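# Press the marked end of an ivory rocker switch

## Task

Push the marked end of the ivory rocker switch down until it stays latched there, with the switch still lying flat on the table; finish with nothing of the robot in contact with the switch, and with any drink can, parts box or small stack bin left upright.

## Robot and tools

Robot: two arms, left_arm and right_arm, each with six joints and a gripper. Joint order for every per-arm list, in calls and in results: waist, shoulder, elbow, wrist pitch, wrist yaw, wrist roll, then the gripper. Stated joint ranges in rad: waist -2.618 to 3.054, shoulder 0.000 to 3.142, elbow 0.000 to 3.142, wrist pitch -1.571 to 1.571, wrist yaw -1.571 to 1.571, wrist roll -2.094 to 2.094. True ends may differ by up to 0.059 rad either way.

Frame: positions and orientations are in the scene frame, in metres. Origin sits at table-top height halfway between the two nominal arm bases; +x points out over the table, +z up, and left_arm is on the +y side (arm names do not match image sides). A gripper's fingers point along its own +z and close along its y; end_effector_position is the spot between the pads, about 1 cm short of the tips. Reported hand poses can be off by a few centimetres.

Row format (shared by execute_actions and move): one flat list of 14 numbers covering both arms, each in [-1, 1]: left_arm's six joint values then its opening, then right_arm's six joint values then its opening. Joint values are offsets, not poses: they count from that arm's Joint targets as they stood when the action (or move) began, never from the previous row. Scale: 1.0 equals 2.224 rad for waist, shoulder and elbow, and 8.485 rad for the three wrist joints. The opening is absolute: +1 fully open, -1 closed. Always send both arms' numbers; to keep one gripper as is, resend its current command, since 0 is itself a command (half open).

execute_actions: argument actions is a list of actions; each action is a table of up to 15 rows, each row lasting one 1/30 s control step, and a short table repeats its last row to fill 15 steps (0.5 s per action). Because each action restarts from the current targets, repeating an offset keeps adding to it. An action asking any joint more than 0.059 rad beyond its range is refused for both arms. An empty actions list just reports state. Optional cameras picks images (omit, null or ["all"] for all, [] for none).

move: target is one 14-number row, or a list of up to 15 rows that all count from the same starting Joint targets; the joints travel together along a path, so the hand traces a curve and ignores obstacles. speed is rad/s for the joint with farthest to go, 0.01 to 12.57, default 0.5 (one value or one per target). blend (rad) rounds corners between listed targets. opening_speed (0.2 or more, per second on the -1..+1 scale) eases the grippers. blocking=false returns after about 0.5 s while it continues. The result adds a move: line such as done, off_target (resting more than 0.035 rad from target), moving, held or fault; limits=held means some steps were withheld. Done does not prove contact or its absence.

wait: seconds from 0 to 10; arms hold their last command while a running move keeps going. stop: brakes a running move, needing some distance. zoom_image: camera is cam_head_left or cam_head_right, region [x0, y0, x1, y1] in image pixels from the top-left corner, at most 504 by 504. finished_scene: scene is the current scene's number; it cannot be undone and usually reports whether the goal held.

Results: per arm, Joint positions (rad, plus pad gap in m, 0.094 when fully open) and Joint velocities (rad/s, m/s; may read within noise), Joint targets (what your next offsets start from), Joint torques (positive toward larger angle; first three wrap at ±28 N m), end_effector_position and end_effector_quat_wxyz, grip_measured (opening on the command scale), Tool commands, and step readings of joint angles for execute_actions calls. "joint sent to its limit" means a joint hit its end; "joint command not followed" means a clearance check altered some targets. MOTOR HOT warns of heating; OVER-TEMPERATURE FAULT folds that arm away for the rest of the scene. Heat builds from stretching out, holding loads, or pressing toward unreachable poses.

Cameras: cam_head_left and cam_head_right, both 896x504, head-mounted looking down at the table; calibration is given but can be slightly off.

Approach: find the switch and its marked end in the images, bring a gripper (fingers closed or pointing down) above that end, lower it gently until the rocker tips and latches, then lift clear so nothing touches the switch. Press only as far as needed; a target far beyond the contact pushes harder. To stop pressing, command targets back past the measured positions. Avoid fast contact, slamming, shoving objects off the table, tipping the can, box or bin, flipping the switch off flat, and any contact between the two arms or one gripper closing on the other.

Each tool is called after "Call:" by a JSON object that holds its "fn" and its "kwargs".

## Session

Call:
{"fn": "execute_actions", "kwargs": {"actions": []}}

Scene clock: 0.00 s.
left_arm: end_effector_position=(+0.4286, +0.2967, +0.1025) grip_measured=+1.000 end_effector_quat_wxyz=(+0.594, -0.058, +0.801, +0.043) | right_arm: end_effector_position=(+0.4064, -0.2592, +0.1034) grip_measured=+1.000 end_effector_quat_wxyz=(+0.590, +0.008, +0.807, -0.016)
Joint positions: left_arm=[0.015 1.55 0.343 0.908 -0.141 -0.044 0.094] | right_arm=[-0.012 1.559 0.377 0.875 -0.004 -0.019 0.094]
Joint velocities: within noise
Joint torques (N m): no reading
Heat: left arm: 25 °C; right arm: 29 °C.
Joint targets: left_arm=[0.015 1.542 0.352 0.915 -0.142 -0.045] | right_arm=[-0.012 1.552 0.383 0.873 -0.004 -0.019]
Tool commands: left_gripper/opening=+1.0 right_gripper/opening=+1.0

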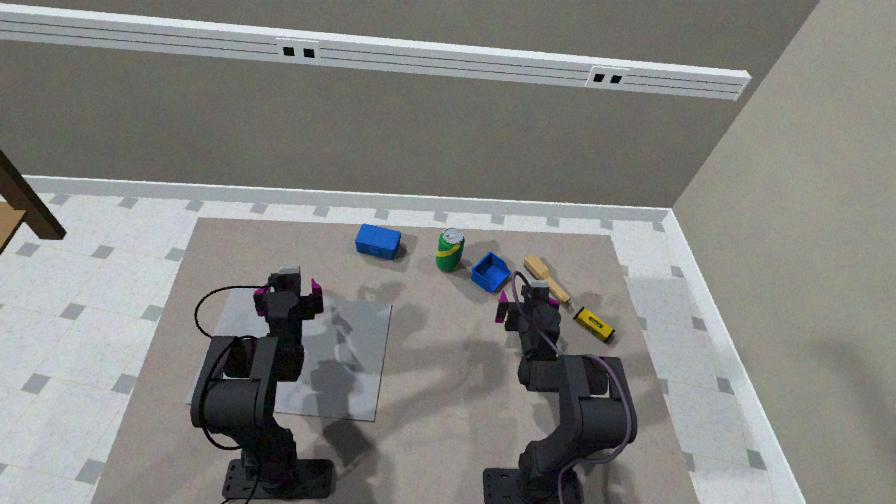

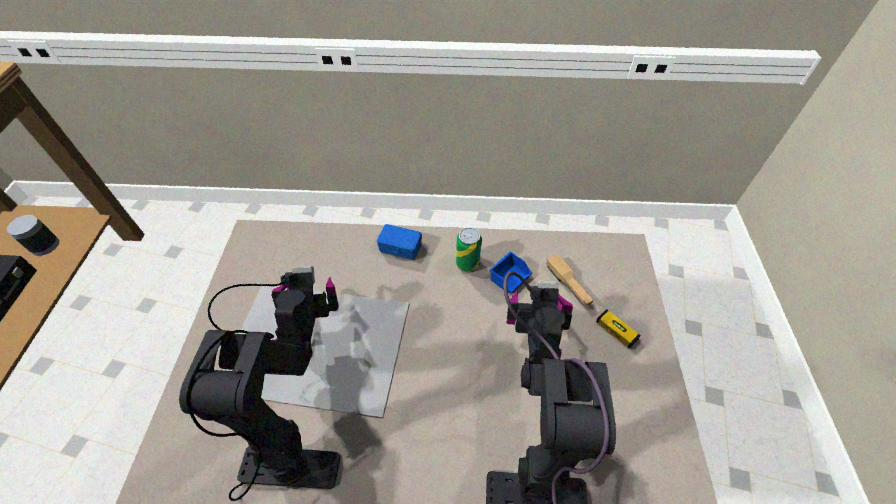

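Call:
{"fn": "zoom_image", "kwargs": {"camera": "cam_head_left", "region": [180, 220, 420, 430]}}

Call:
{"fn": "zoom_image", "kwargs": {"camera": "cam_head_right", "region": [440, 220, 680, 430]}}

Call:
{"fn": "zoom_image", "kwargs": {"camera": "cam_head_left", "region": [420, 220, 660, 430]}}

Call:
{"fn": "zoom_image", "kwargs": {"camera": "cam_head_right", "region": [180, 220, 440, 430]}}

Scaled by 2.100 from the camera's 896x504 image, which has a finer 1280x720 frame.

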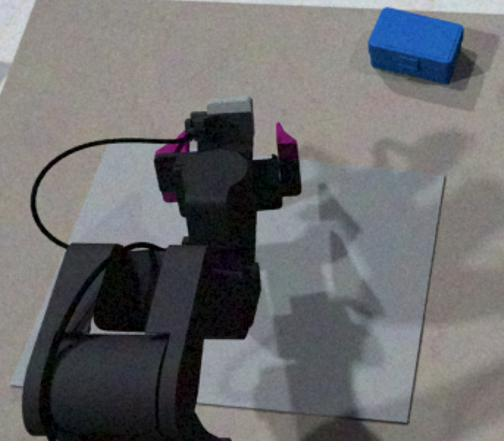

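Scaled by 2.100 from the camera's 896x504 image, which has a finer 1280x720 frame.

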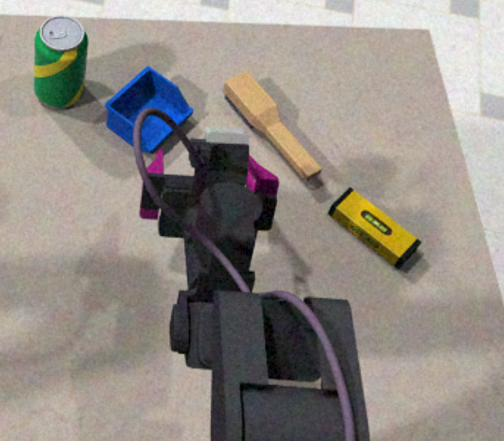

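Scaled by 2.100 from the camera's 896x504 image, which has a finer 1280x720 frame.

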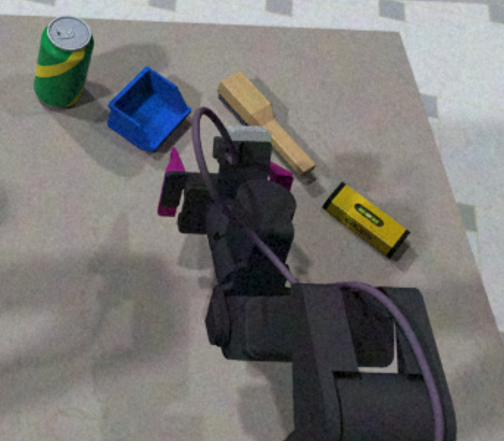

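Scaled by 1.938 from the camera's 896x504 image, which has a finer 1280x720 frame.

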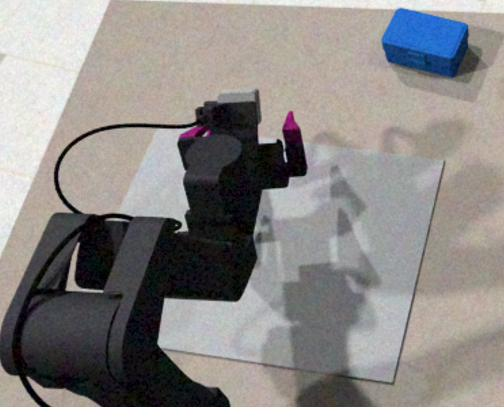

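Call:
{"fn": "zoom_image", "kwargs": {"camera": "cam_head_right", "region": [290, 280, 410, 400]}}

Call:
{"fn": "zoom_image", "kwargs": {"camera": "cam_head_left", "region": [280, 280, 400, 400]}}

Scaled by 4.200 from the camera's 896x504 image, which has a finer 1280x720 frame.

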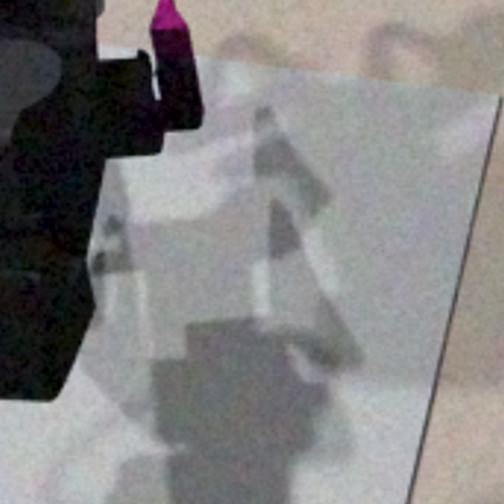

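Scaled by 4.200 from the camera's 896x504 image, which has a finer 1280x720 frame.

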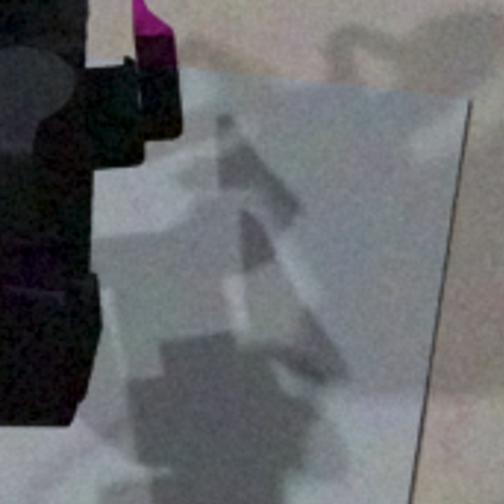

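Call:
{"fn": "move", "kwargs": {"target": [[0, -0.18, 0, 0, 0, 0, 1, 0, -0.18, 0, 0, 0, 0, 1], [0.3, -0.18, 0, 0, 0, 0, 1, -0.3, -0.18, 0, 0, 0, 0, 1]], "speed": 0.8}}

Scene clock: 19.37 s.
left_arm: end_effector_position=(+0.3126, +0.5195, +0.2486) grip_measured=+1.000 end_effector_quat_wxyz=(+0.691, -0.279, +0.610, +0.268) | right_arm: end_effector_position=(+0.2935, -0.4888, +0.2492) grip_measured=+1.000 end_effector_quat_wxyz=(+0.686, +0.229, +0.640, -0.260)
Joint positions: left_arm=[0.676 1.155 0.343 0.913 -0.139 -0.044 0.094] | right_arm=[-0.676 1.163 0.377 0.864 0 -0.019 0.094]
Joint velocities: within noise
Joint torques (N m): left_arm=[0.54 -3.69 8.2 2.16 -0.01 -0.04] | right_arm=[-0.34 -3.07 7.79 2.16 -0.06 -0.02]
Heat: left arm: 29 °C; right arm: 33 °C.
Joint targets: left_arm=[0.682 1.141 0.352 0.915 -0.142 -0.045] | right_arm=[-0.680 1.152 0.383 0.873 -0.004 -0.019]
move: done

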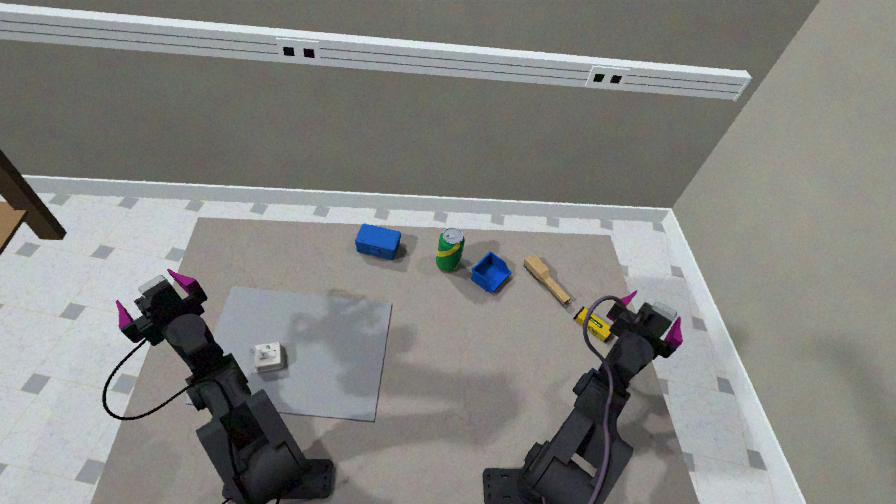

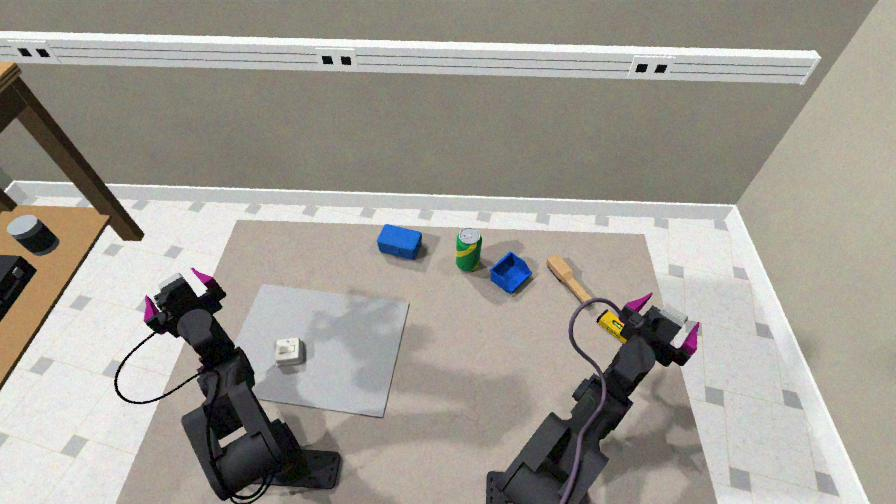

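Call:
{"fn": "zoom_image", "kwargs": {"camera": "cam_head_left", "region": [240, 330, 300, 385]}}

Call:
{"fn": "zoom_image", "kwargs": {"camera": "cam_head_right", "region": [260, 325, 320, 380]}}

Scaled by 8.400 from the camera's 896x504 image, which has a finer 1280x720 frame.

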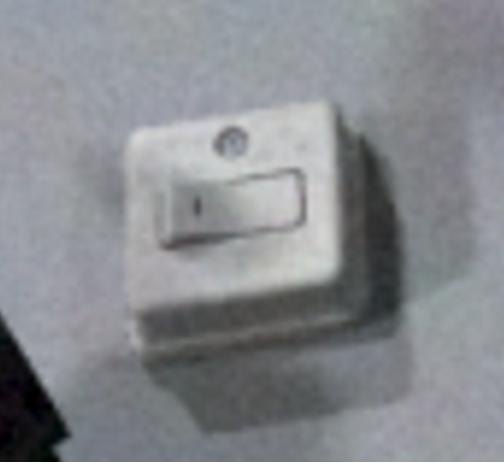

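Scaled by 8.400 from the camera's 896x504 image, which has a finer 1280x720 frame.

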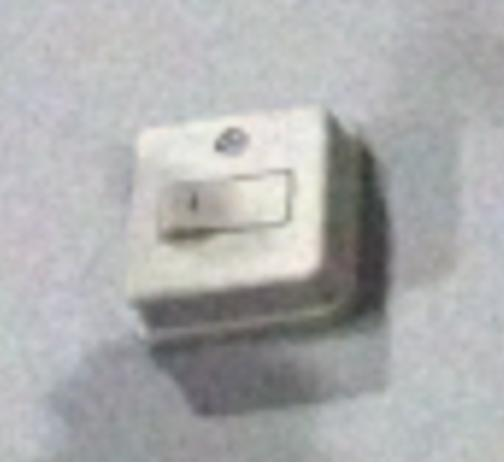

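Call:
{"fn": "move", "kwargs": {"target": [-0.1942, 0.2603, 0.5162, -0.2669, 0.01674, 0.0053, -1, 0, 0, 0, 0, 0, 0, 1], "speed": 0.8}}

Call:
{"fn": "zoom_image", "kwargs": {"camera": "cam_head_left", "region": [210, 280, 330, 400]}}

Call:
{"fn": "zoom_image", "kwargs": {"camera": "cam_head_right", "region": [230, 280, 350, 400]}}

Scene clock: 39.77 s.
left_arm: end_effector_position=(+0.3323, +0.3465, +0.1347) grip_measured=-0.995 end_effector_quat_wxyz=(+0.000, -0.123, +0.992, +0.005) | right_arm: end_effector_position=(+0.2935, -0.4888, +0.2492) grip_measured=+1.000 end_effector_quat_wxyz=(+0.686, +0.229, +0.640, -0.260)
Joint positions: left_arm=[0.254 1.702 1.472 -1.341 -0.01 -0.011 0] | right_arm=[-0.676 1.163 0.377 0.864 0 -0.019 0.094]
Joint velocities: within noise
Joint torques (N m): left_arm=[-0.43 -5.37 9.42 0.43 0.11 0.06] | right_arm=[-0.34 -3.07 7.77 2.16 -0.06 -0.02]
Heat: left arm: 30 °C; right arm: 35 °C.
Joint targets: left_arm=[0.250 1.720 1.500 -1.350 0.000 0.000] | right_arm=[-0.680 1.152 0.383 0.873 -0.004 -0.019]
move: done

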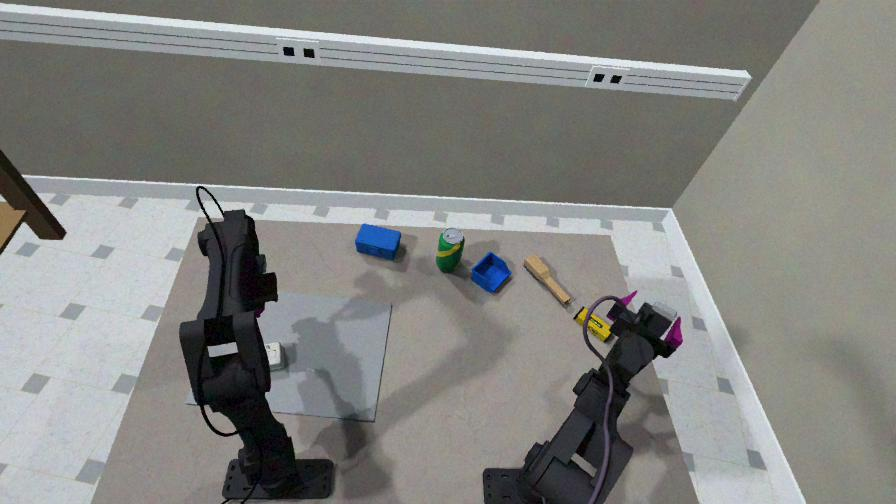

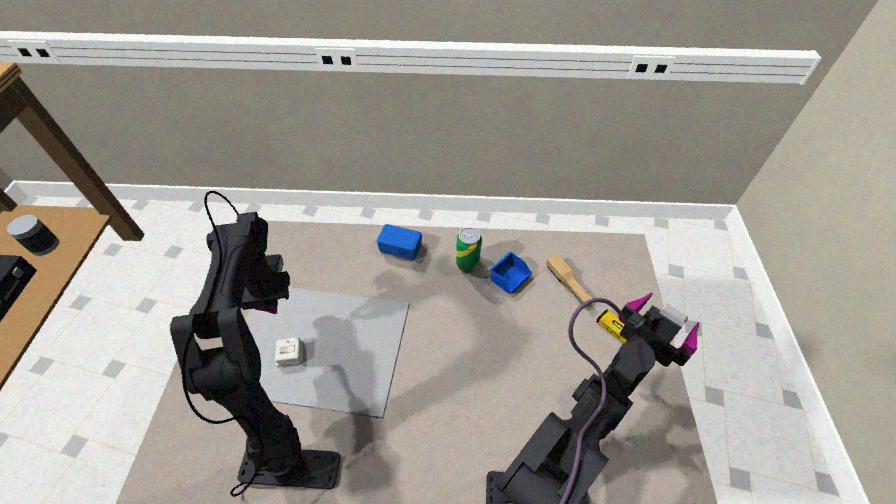

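Scaled by 4.200 from the camera's 896x504 image, which has a finer 1280x720 frame.

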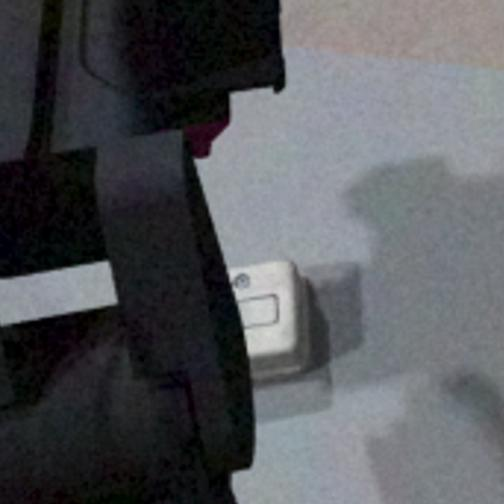

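Scaled by 4.200 from the camera's 896x504 image, which has a finer 1280x720 frame.

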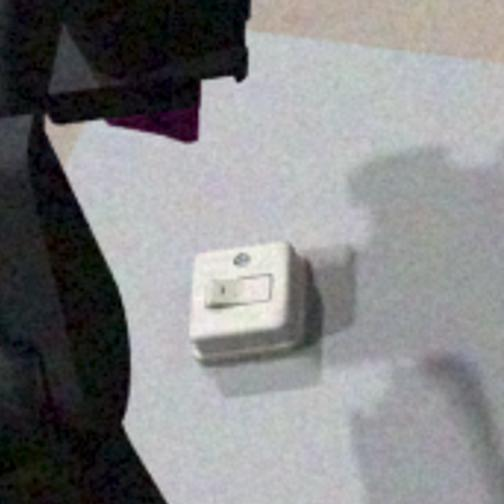

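Call:
{"fn": "move", "kwargs": {"target": [0, 0, 0, 0.0884, 0, 0, -1, 0, 0, 0, 0, 0, 0, 1], "speed": 0.8, "cameras": []}}

Call:
{"fn": "move", "kwargs": {"target": [0, 0, 0, 0.0884, 0, 0, -1, 0, 0, 0, 0, 0, 0, 1], "speed": 0.8, "cameras": []}}

Scene clock: 50.53 s.
left_arm: end_effector_position=(+0.4919, +0.3849, +0.1966) grip_measured=-0.995 end_effector_quat_wxyz=(+0.350, -0.117, +0.928, +0.044) | right_arm: end_effector_position=(+0.2935, -0.4888, +0.2492) grip_measured=+1.000 end_effector_quat_wxyz=(+0.686, +0.229, +0.640, -0.260)
Joint positions: left_arm=[0.254 1.702 1.472 -0.619 -0.01 -0.01 0] | right_arm=[-0.676 1.163 0.377 0.864 0 -0.019 0.094]
Joint velocities: within noise
Joint torques (N m): left_arm=[-0.4 -6.38 10.61 1.93 0.12 0.08] | right_arm=[-0.35 -3.08 7.77 2.17 -0.06 -0.02]
Heat: left arm: 29 °C; right arm: 35 °C.
Joint targets: left_arm=[0.250 1.720 1.500 -0.600 0.000 0.000] | right_arm=[-0.680 1.152 0.383 0.873 -0.004 -0.019]
move: done
No camera images: "cameras" was empty.

Scene clock: 52.27 s.
left_arm: end_effector_position=(+0.5728, +0.4043, +0.3581) grip_measured=-0.995 end_effector_quat_wxyz=(+0.666, -0.094, +0.736, +0.079) | right_arm: end_effector_position=(+0.2935, -0.4888, +0.2492) grip_measured=+1.000 end_effector_quat_wxyz=(+0.686, +0.229, +0.640, -0.260)
Joint positions: left_arm=[0.254 1.702 1.472 0.129 -0.01 -0.01 0] | right_arm=[-0.676 1.163 0.377 0.864 0 -0.019 0.094]
Joint velocities: within noise
Joint torques (N m): left_arm=[-0.38 -6.68 11.22 2.44 0.14 0.1] | right_arm=[-0.34 -3.07 7.77 2.16 -0.06 -0.02]
Heat: left arm: 29 °C; right arm: 35 °C.
Joint targets: left_arm=[0.250 1.720 1.500 0.150 0.000 0.000] | right_arm=[-0.680 1.152 0.383 0.873 -0.004 -0.019]
move: done
No camera images: "cameras" was empty.

Call:
{"fn": "move", "kwargs": {"target": [0, -0.2, 0, 0, 0, 0, -1, 0, 0, 0, 0, 0, 0, 1], "speed": 0.8, "cameras": []}}

Call:
{"fn": "move", "kwargs": {"target": [0, 0, -0.3, 0, 0, 0, -1, 0, 0, 0, 0, 0, 0, 1], "speed": 0.8, "cameras": []}}

Call:
{"fn": "move", "kwargs": {"target": [-0.2, 0, 0, 0, 0, 0, -1, 0.2, 0, 0, 0, 0, 0, 1], "speed": 0.8, "cameras": []}}

Scene clock: 56.17 s.
left_arm: end_effector_position=(+0.4205, +0.3675, +0.5769) grip_measured=-0.995 end_effector_quat_wxyz=(+0.823, -0.073, +0.556, +0.096) | right_arm: end_effector_position=(+0.2935, -0.4888, +0.2492) grip_measured=+1.000 end_effector_quat_wxyz=(+0.686, +0.229, +0.640, -0.260)
Joint positions: left_arm=[0.254 1.269 1.497 0.153 -0.009 -0.01 0] | right_arm=[-0.676 1.163 0.377 0.864 0 -0.019 0.094]
Joint velocities: within noise
Joint torques (N m): left_arm=[-0.35 -2.89 7.53 1.91 0.1 0.08] | right_arm=[-0.34 -3.07 7.8 2.16 -0.06 -0.02]
Heat: left arm: 30 °C; right arm: 35 °C.
Joint targets: left_arm=[0.250 1.275 1.500 0.150 0.000 0.000] | right_arm=[-0.680 1.152 0.383 0.873 -0.004 -0.019]
move: done
No camera images: "cameras" was empty.

Scene clock: 57.57 s.
left_arm: end_effector_position=(+0.4479, +0.3740, +0.2455) grip_measured=-0.995 end_effector_quat_wxyz=(+0.586, -0.102, +0.801, +0.070) | right_arm: end_effector_position=(+0.2935, -0.4888, +0.2492) grip_measured=+1.000 end_effector_quat_wxyz=(+0.686, +0.229, +0.640, -0.260)
Joint positions: left_arm=[0.254 1.269 0.831 0.129 -0.009 -0.01 0] | right_arm=[-0.676 1.163 0.377 0.864 0 -0.019 0.094]
Joint velocities: within noise
Joint torques (N m): left_arm=[-0.38 -3.79 8.55 2.39 0.1 0.07] | right_arm=[-0.34 -3.07 7.77 2.16 -0.06 -0.02]
Heat: left arm: 30 °C; right arm: 35 °C.
Joint targets: left_arm=[0.250 1.275 0.833 0.150 0.000 0.000] | right_arm=[-0.680 1.152 0.383 0.873 -0.004 -0.019]
move: done
No camera images: "cameras" was empty.

Scene clock: 58.57 s.
left_arm: end_effector_position=(+0.4512, +0.1839, +0.2456) grip_measured=-0.995 end_effector_quat_wxyz=(+0.587, +0.081, +0.803, -0.065) | right_arm: end_effector_position=(+0.3699, -0.3439, +0.2492) grip_measured=+1.000 end_effector_quat_wxyz=(+0.726, +0.086, +0.674, -0.106)
Joint positions: left_arm=[-0.193 1.269 0.831 0.129 0 -0.009 0] | right_arm=[-0.239 1.163 0.377 0.864 0.003 -0.019 0.094]
Joint velocities: within noise
Joint torques (N m): left_arm=[-0.24 -3.75 8.44 2.41 0.02 0.06] | right_arm=[0.34 -3.07 7.79 2.17 -0.1 -0.02]
Heat: left arm: 30 °C; right arm: 35 °C.
Joint targets: left_arm=[-0.195 1.275 0.833 0.150 0.000 0.000] | right_arm=[-0.235 1.152 0.383 0.873 -0.004 -0.019]
move: done
No camera images: "cameras" was empty.

Call:
{"fn": "move", "kwargs": {"target": [0.0947, 0.1344, -0.0486, -0.0119, 0, 0, -1, 0.1183, 0.1897, 0.1538, -0.0971, 0.0005, 0.0022, -1], "speed": 0.8}}

Call:
{"fn": "zoom_image", "kwargs": {"camera": "cam_head_left", "region": [250, 220, 400, 320]}}

Call:
{"fn": "zoom_image", "kwargs": {"camera": "cam_head_right", "region": [250, 220, 400, 320]}}

Call:
{"fn": "zoom_image", "kwargs": {"camera": "cam_head_left", "region": [450, 250, 600, 350]}}

Call:
{"fn": "zoom_image", "kwargs": {"camera": "cam_head_right", "region": [450, 250, 600, 350]}}

Scene clock: 81.30 s.
left_arm: end_effector_position=(+0.4365, +0.2704, +0.0650) grip_measured=-0.995 end_effector_quat_wxyz=(+0.381, -0.001, +0.925, -0.003) | right_arm: end_effector_position=(+0.3937, -0.2449, +0.0506) grip_measured=-0.996 end_effector_quat_wxyz=(+0.364, -0.001, +0.931, -0.003)
Joint positions: left_arm=[0.011 1.562 0.728 0.045 -0.001 -0.009 0] | right_arm=[0.026 1.561 0.687 0.049 0.003 -0.007 0]
Joint velocities: within noise
Joint torques (N m): left_arm=[0.2 -4.81 6.76 1.86 0 0.08] | right_arm=[0.2 -4.29 9.96 1.66 -0.04 0.06]
Heat: left arm: 34 °C; right arm: 36 °C.
Joint targets: left_arm=[0.015 1.574 0.725 0.049 0.000 0.000] | right_arm=[0.028 1.574 0.725 0.050 0.000 0.000]
move: off_target (right_arm); right_arm: the elbow is farthest, 0.038 rad from its target

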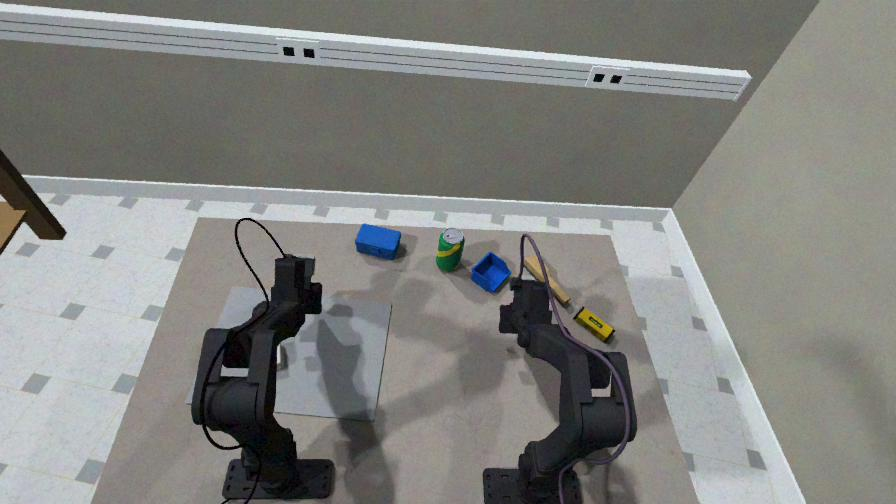

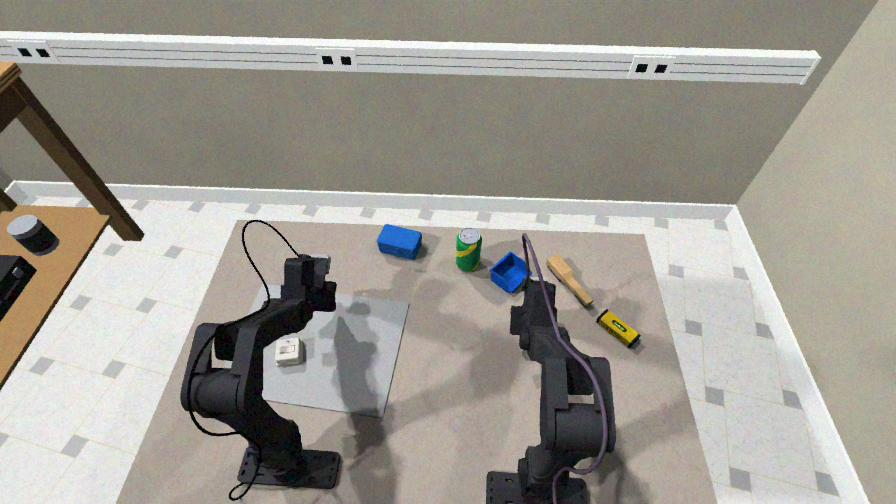

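Scaled by 3.360 from the camera's 896x504 image, which has a finer 1280x720 frame.

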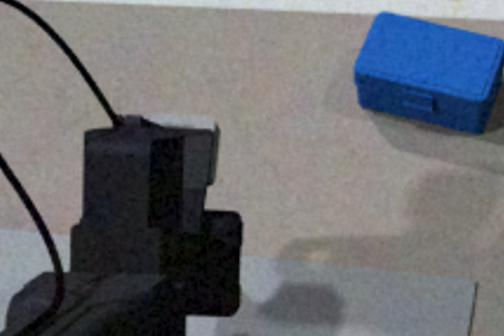

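Scaled by 3.360 from the camera's 896x504 image, which has a finer 1280x720 frame.

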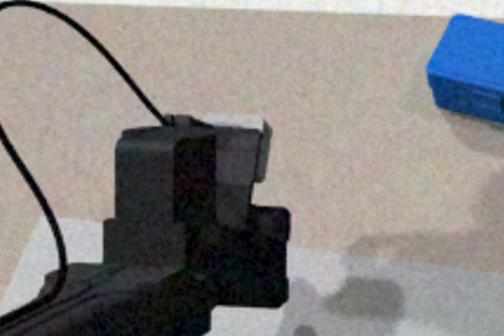

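Scaled by 3.360 from the camera's 896x504 image, which has a finer 1280x720 frame.

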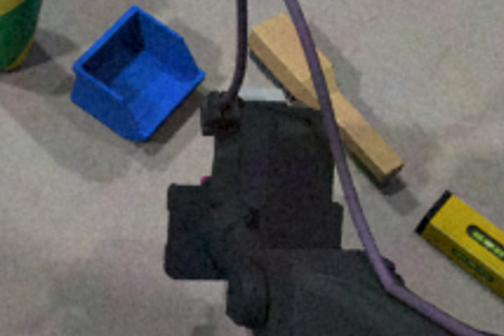

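Scaled by 3.360 from the camera's 896x504 image, which has a finer 1280x720 frame.

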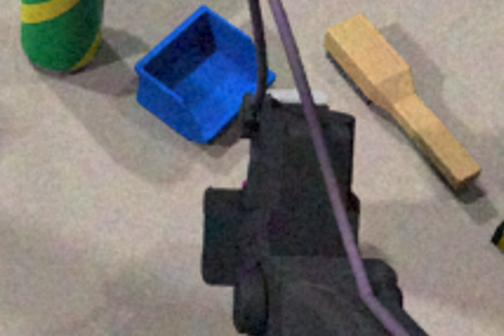

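Call:
{"fn": "move", "kwargs": {"target": [0, 0, 0, 0, 0, 0, 1, 0, 0, 0, 0, 0, 0, 1], "speed": 0.8}}

Call:
{"fn": "zoom_image", "kwargs": {"camera": "cam_head_left", "region": [240, 250, 360, 330]}}

Call:
{"fn": "zoom_image", "kwargs": {"camera": "cam_head_right", "region": [250, 250, 370, 330]}}

Call:
{"fn": "zoom_image", "kwargs": {"camera": "cam_head_left", "region": [470, 260, 590, 340]}}

Call:
{"fn": "zoom_image", "kwargs": {"camera": "cam_head_right", "region": [480, 260, 600, 340]}}

Scene clock: 84.43 s.
left_arm: end_effector_position=(+0.4365, +0.2704, +0.0650) grip_measured=+0.999 end_effector_quat_wxyz=(+0.381, -0.001, +0.925, -0.003) | right_arm: end_effector_position=(+0.3936, -0.2449, +0.0504) grip_measured=+0.997 end_effector_quat_wxyz=(+0.364, -0.001, +0.931, -0.003)
Joint positions: left_arm=[0.011 1.562 0.728 0.045 -0.001 -0.009 0.094] | right_arm=[0.026 1.561 0.687 0.048 0.003 -0.007 0.094]
Joint velocities: within noise
Joint torques (N m): left_arm=[0.32 -4.96 6.83 1.86 0.04 0.09] | right_arm=[0.18 -4.29 9.98 1.69 -0.04 0.04]
Heat: left arm: 33 °C; right arm: 36 °C.
Joint targets: left_arm=[0.015 1.574 0.725 0.049 0.000 0.000] | right_arm=[0.028 1.574 0.725 0.050 0.000 0.000]
move: off_target (right_arm); right_arm: the elbow is farthest, 0.038 rad from its target

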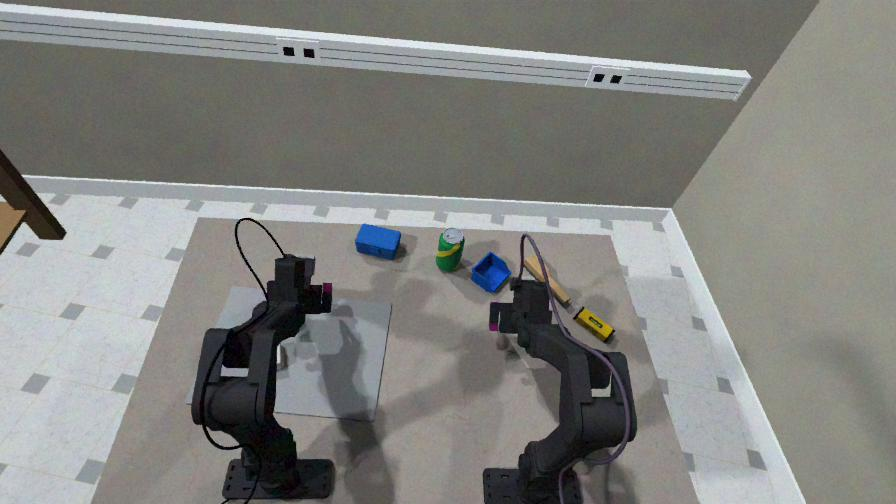

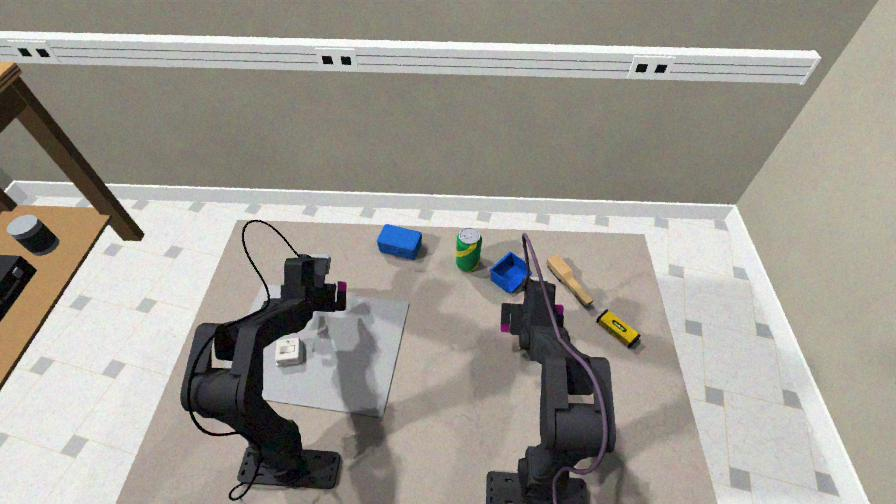

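Scaled by 4.200 from the camera's 896x504 image, which has a finer 1280x720 frame.

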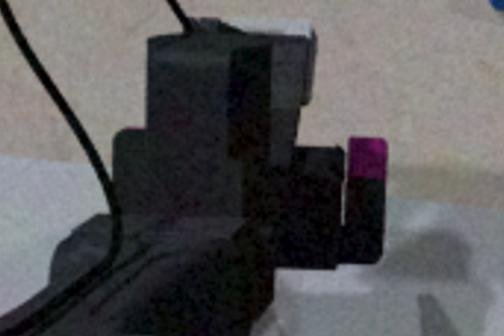

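Scaled by 4.200 from the camera's 896x504 image, which has a finer 1280x720 frame.

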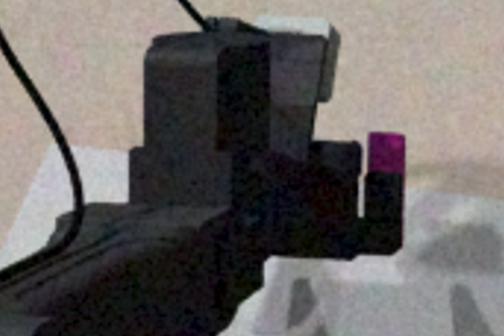

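Scaled by 4.200 from the camera's 896x504 image, which has a finer 1280x720 frame.

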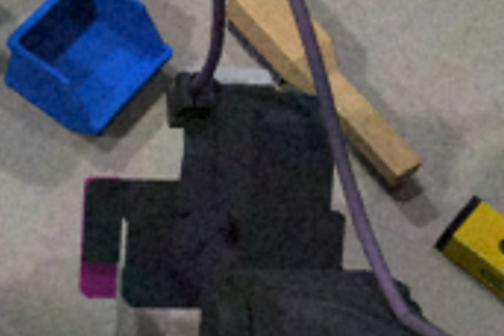

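Scaled by 4.200 from the camera's 896x504 image, which has a finer 1280x720 frame.

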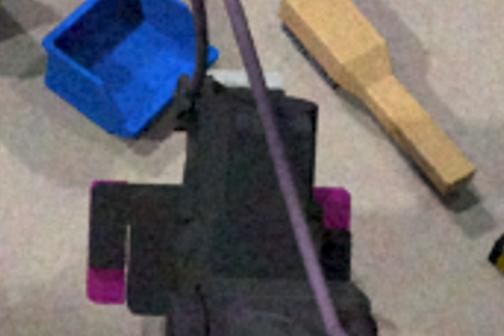

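Call:
{"fn": "move", "kwargs": {"target": [0.1576, -0.1239, -0.2599, 0.0946, 0, 0, 1, -0.1574, -0.1239, -0.2599, 0.0945, 0, 0, 1], "speed": 0.8}}

Call:
{"fn": "zoom_image", "kwargs": {"camera": "cam_head_left", "region": [200, 270, 320, 370]}}

Call:
{"fn": "zoom_image", "kwargs": {"camera": "cam_head_right", "region": [220, 270, 340, 370]}}

Call:
{"fn": "zoom_image", "kwargs": {"camera": "cam_head_left", "region": [510, 270, 630, 370]}}

Call:
{"fn": "zoom_image", "kwargs": {"camera": "cam_head_right", "region": [530, 270, 650, 370]}}

Scene clock: 100.20 s.
left_arm: end_effector_position=(+0.3548, +0.3872, +0.0895) grip_measured=+0.999 end_effector_quat_wxyz=(+0.569, -0.143, +0.804, +0.096) | right_arm: end_effector_position=(+0.3272, -0.3599, +0.0927) grip_measured=+0.997 end_effector_quat_wxyz=(+0.570, +0.138, +0.803, -0.103)
Joint positions: left_arm=[0.361 1.322 0.152 0.831 0 -0.009 0.094] | right_arm=[-0.317 1.319 0.163 0.821 0.003 -0.007 0.094]
Joint velocities: within noise
Joint torques (N m): left_arm=[0.4 -4.64 5.57 2.39 0.02 0.07] | right_arm=[-0.44 -3.96 4.55 2.37 -0.04 0.05]
Heat: left arm: 32 °C; right arm: 35 °C.
Joint targets: left_arm=[0.366 1.299 0.147 0.852 0.000 0.000] | right_arm=[-0.322 1.298 0.147 0.851 0.000 0.000]
move: done

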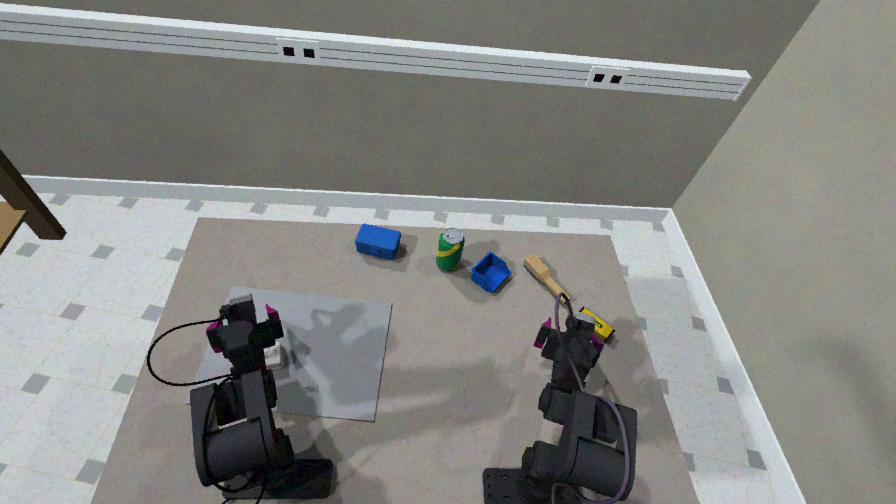

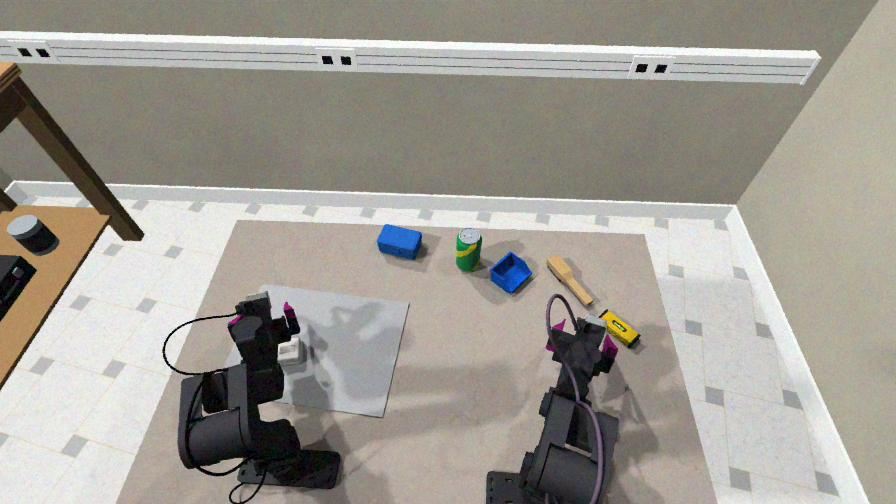

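Scaled by 4.200 from the camera's 896x504 image, which has a finer 1280x720 frame.

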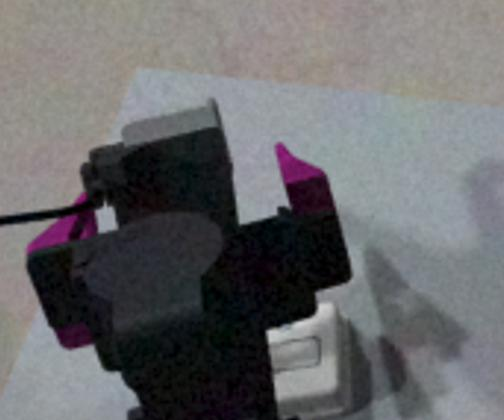

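Scaled by 4.200 from the camera's 896x504 image, which has a finer 1280x720 frame.

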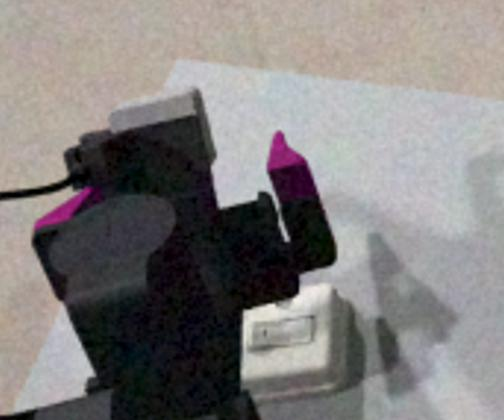

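Scaled by 4.200 from the camera's 896x504 image, which has a finer 1280x720 frame.

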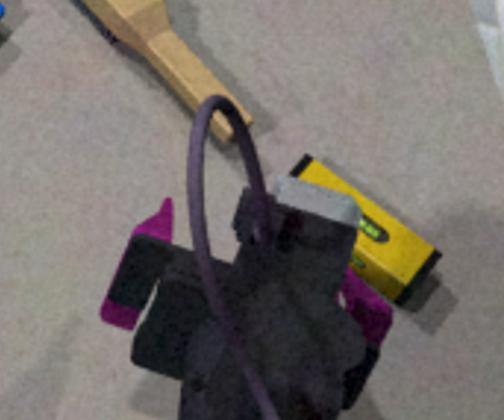

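Scaled by 4.200 from the camera's 896x504 image, which has a finer 1280x720 frame.

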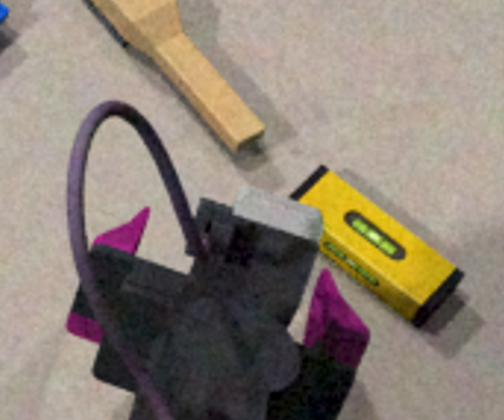

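Call:
{"fn": "move", "kwargs": {"target": [-0.0375, 0.0940, 0.4439, -0.2415, 0, 0, -1, 0, 0, 0, 0, 0, 0, 1], "speed": 1.0}}

Call:
{"fn": "zoom_image", "kwargs": {"camera": "cam_head_left", "region": [210, 290, 330, 390]}}

Call:
{"fn": "zoom_image", "kwargs": {"camera": "cam_head_right", "region": [220, 280, 340, 380]}}

Scene clock: 115.80 s.
left_arm: end_effector_position=(+0.2739, +0.3395, +0.0970) grip_measured=-0.995 end_effector_quat_wxyz=(-0.001, -0.140, +0.990, +0.000) | right_arm: end_effector_position=(+0.3273, -0.3599, +0.0930) grip_measured=+0.997 end_effector_quat_wxyz=(+0.571, +0.138, +0.803, -0.103)
Joint positions: left_arm=[0.289 1.494 1.109 -1.188 0 -0.009 0] | right_arm=[-0.317 1.319 0.163 0.822 0.003 -0.007 0.094]
Joint velocities: within noise
Joint torques (N m): left_arm=[-0.55 -3.79 9.2 0.42 0 0.05] | right_arm=[-0.46 -3.93 4.53 2.42 -0.04 0.04]
Heat: left arm: 32 °C; right arm: 38 °C.
Joint targets: left_arm=[0.283 1.508 1.134 -1.197 0.000 0.000] | right_arm=[-0.322 1.298 0.147 0.851 0.000 0.000]
move: done

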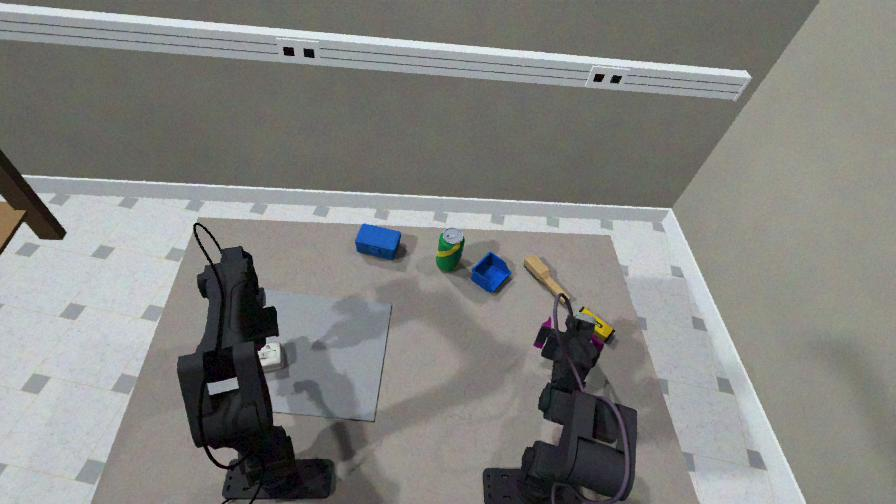

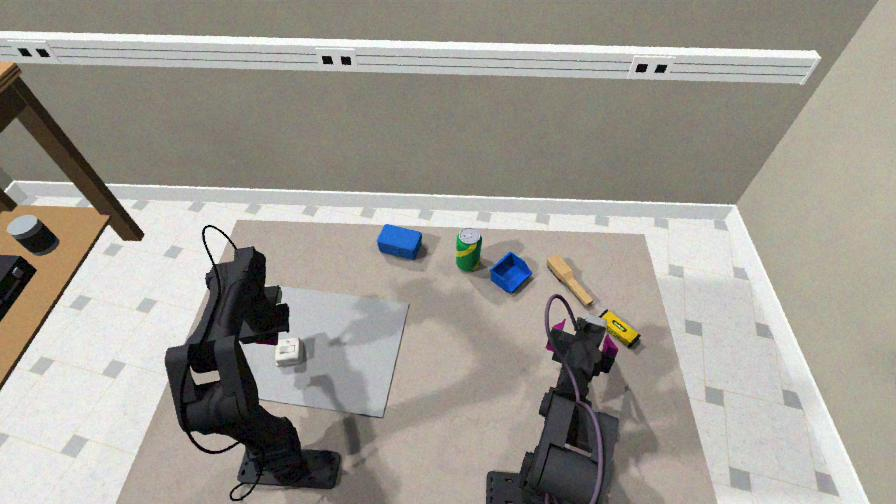

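Scaled by 4.200 from the camera's 896x504 image, which has a finer 1280x720 frame.

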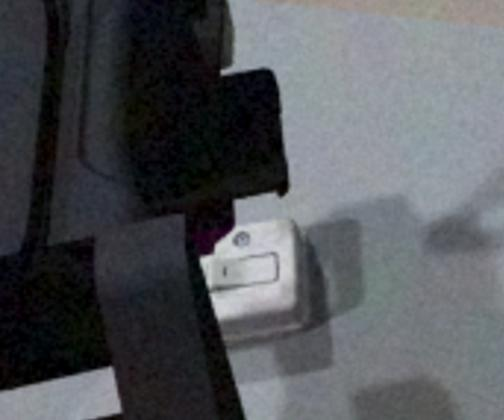

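Scaled by 4.200 from the camera's 896x504 image, which has a finer 1280x720 frame.

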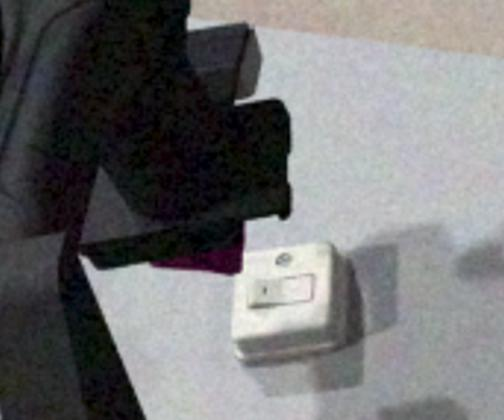

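Call:
{"fn": "move", "kwargs": {"target": [-0.0027, 0.0216, -0.0607, 0.0218, 0, 0, -1, 0, 0, 0, 0, 0, 0, 1], "speed": 0.3}}

Call:
{"fn": "zoom_image", "kwargs": {"camera": "cam_head_left", "region": [210, 300, 310, 400]}}

Call:
{"fn": "zoom_image", "kwargs": {"camera": "cam_head_right", "region": [230, 290, 330, 390]}}

Scene clock: 127.27 s.
left_arm: end_effector_position=(+0.2800, +0.3397, +0.0595) grip_measured=-0.995 end_effector_quat_wxyz=(+0.002, -0.137, +0.991, +0.000) | right_arm: end_effector_position=(+0.3273, -0.3599, +0.0931) grip_measured=+0.997 end_effector_quat_wxyz=(+0.571, +0.138, +0.803, -0.103)
Joint positions: left_arm=[0.284 1.544 1.003 -1.027 0 -0.009 0] | right_arm=[-0.317 1.319 0.163 0.823 0.003 -0.007 0.094]
Joint velocities: within noise
Joint torques (N m): left_arm=[-0.59 -4.31 6.12 0.7 0.03 0.05] | right_arm=[-0.44 -3.93 4.56 2.42 -0.04 0.04]
Heat: left arm: 30 °C; right arm: 39 °C.
Joint targets: left_arm=[0.277 1.556 0.999 -1.012 0.000 0.000] | right_arm=[-0.322 1.298 0.147 0.851 0.000 0.000]
move: done

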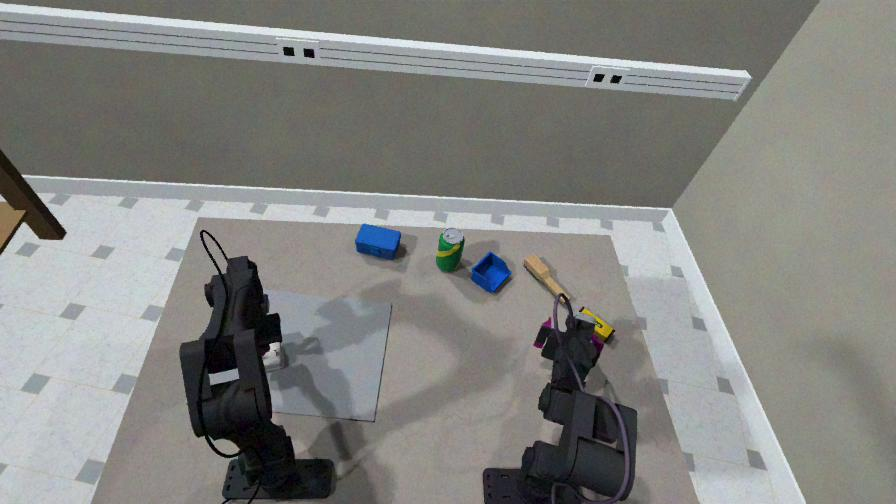

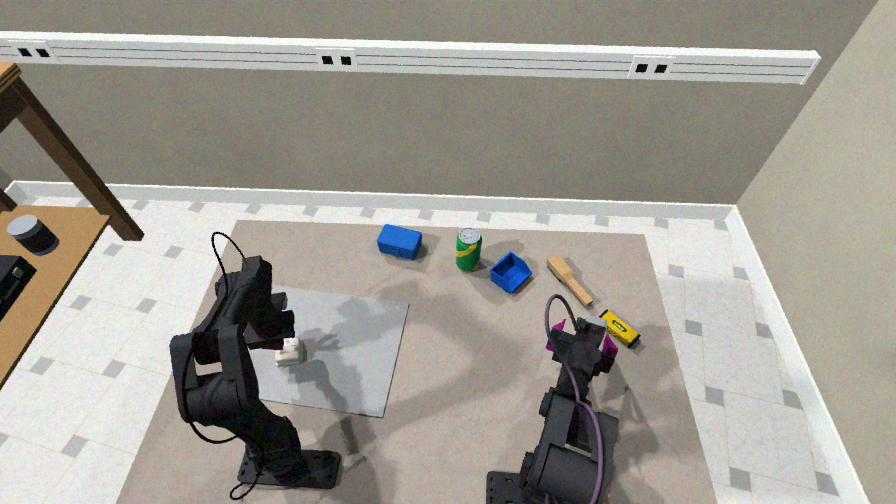

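Scaled by 5.040 from the camera's 896x504 image, which has a finer 1280x720 frame.

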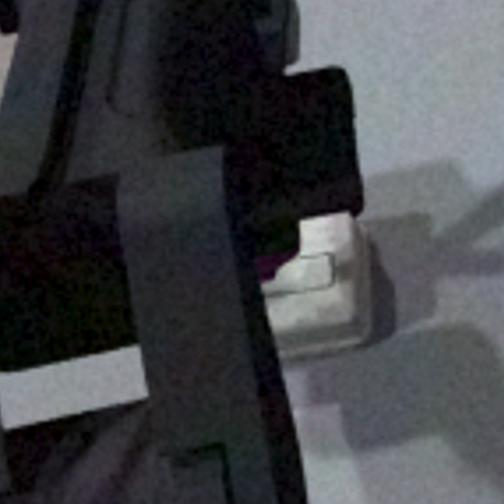

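Scaled by 5.040 from the camera's 896x504 image, which has a finer 1280x720 frame.

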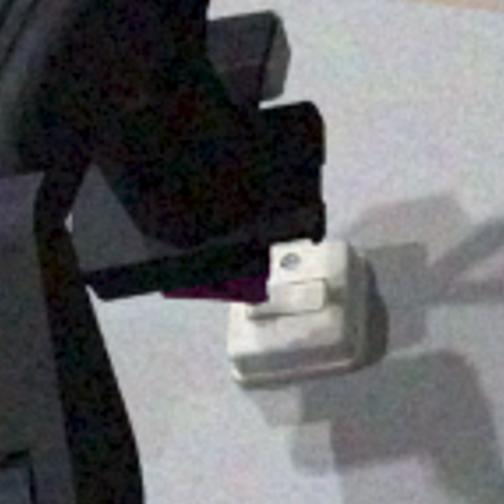

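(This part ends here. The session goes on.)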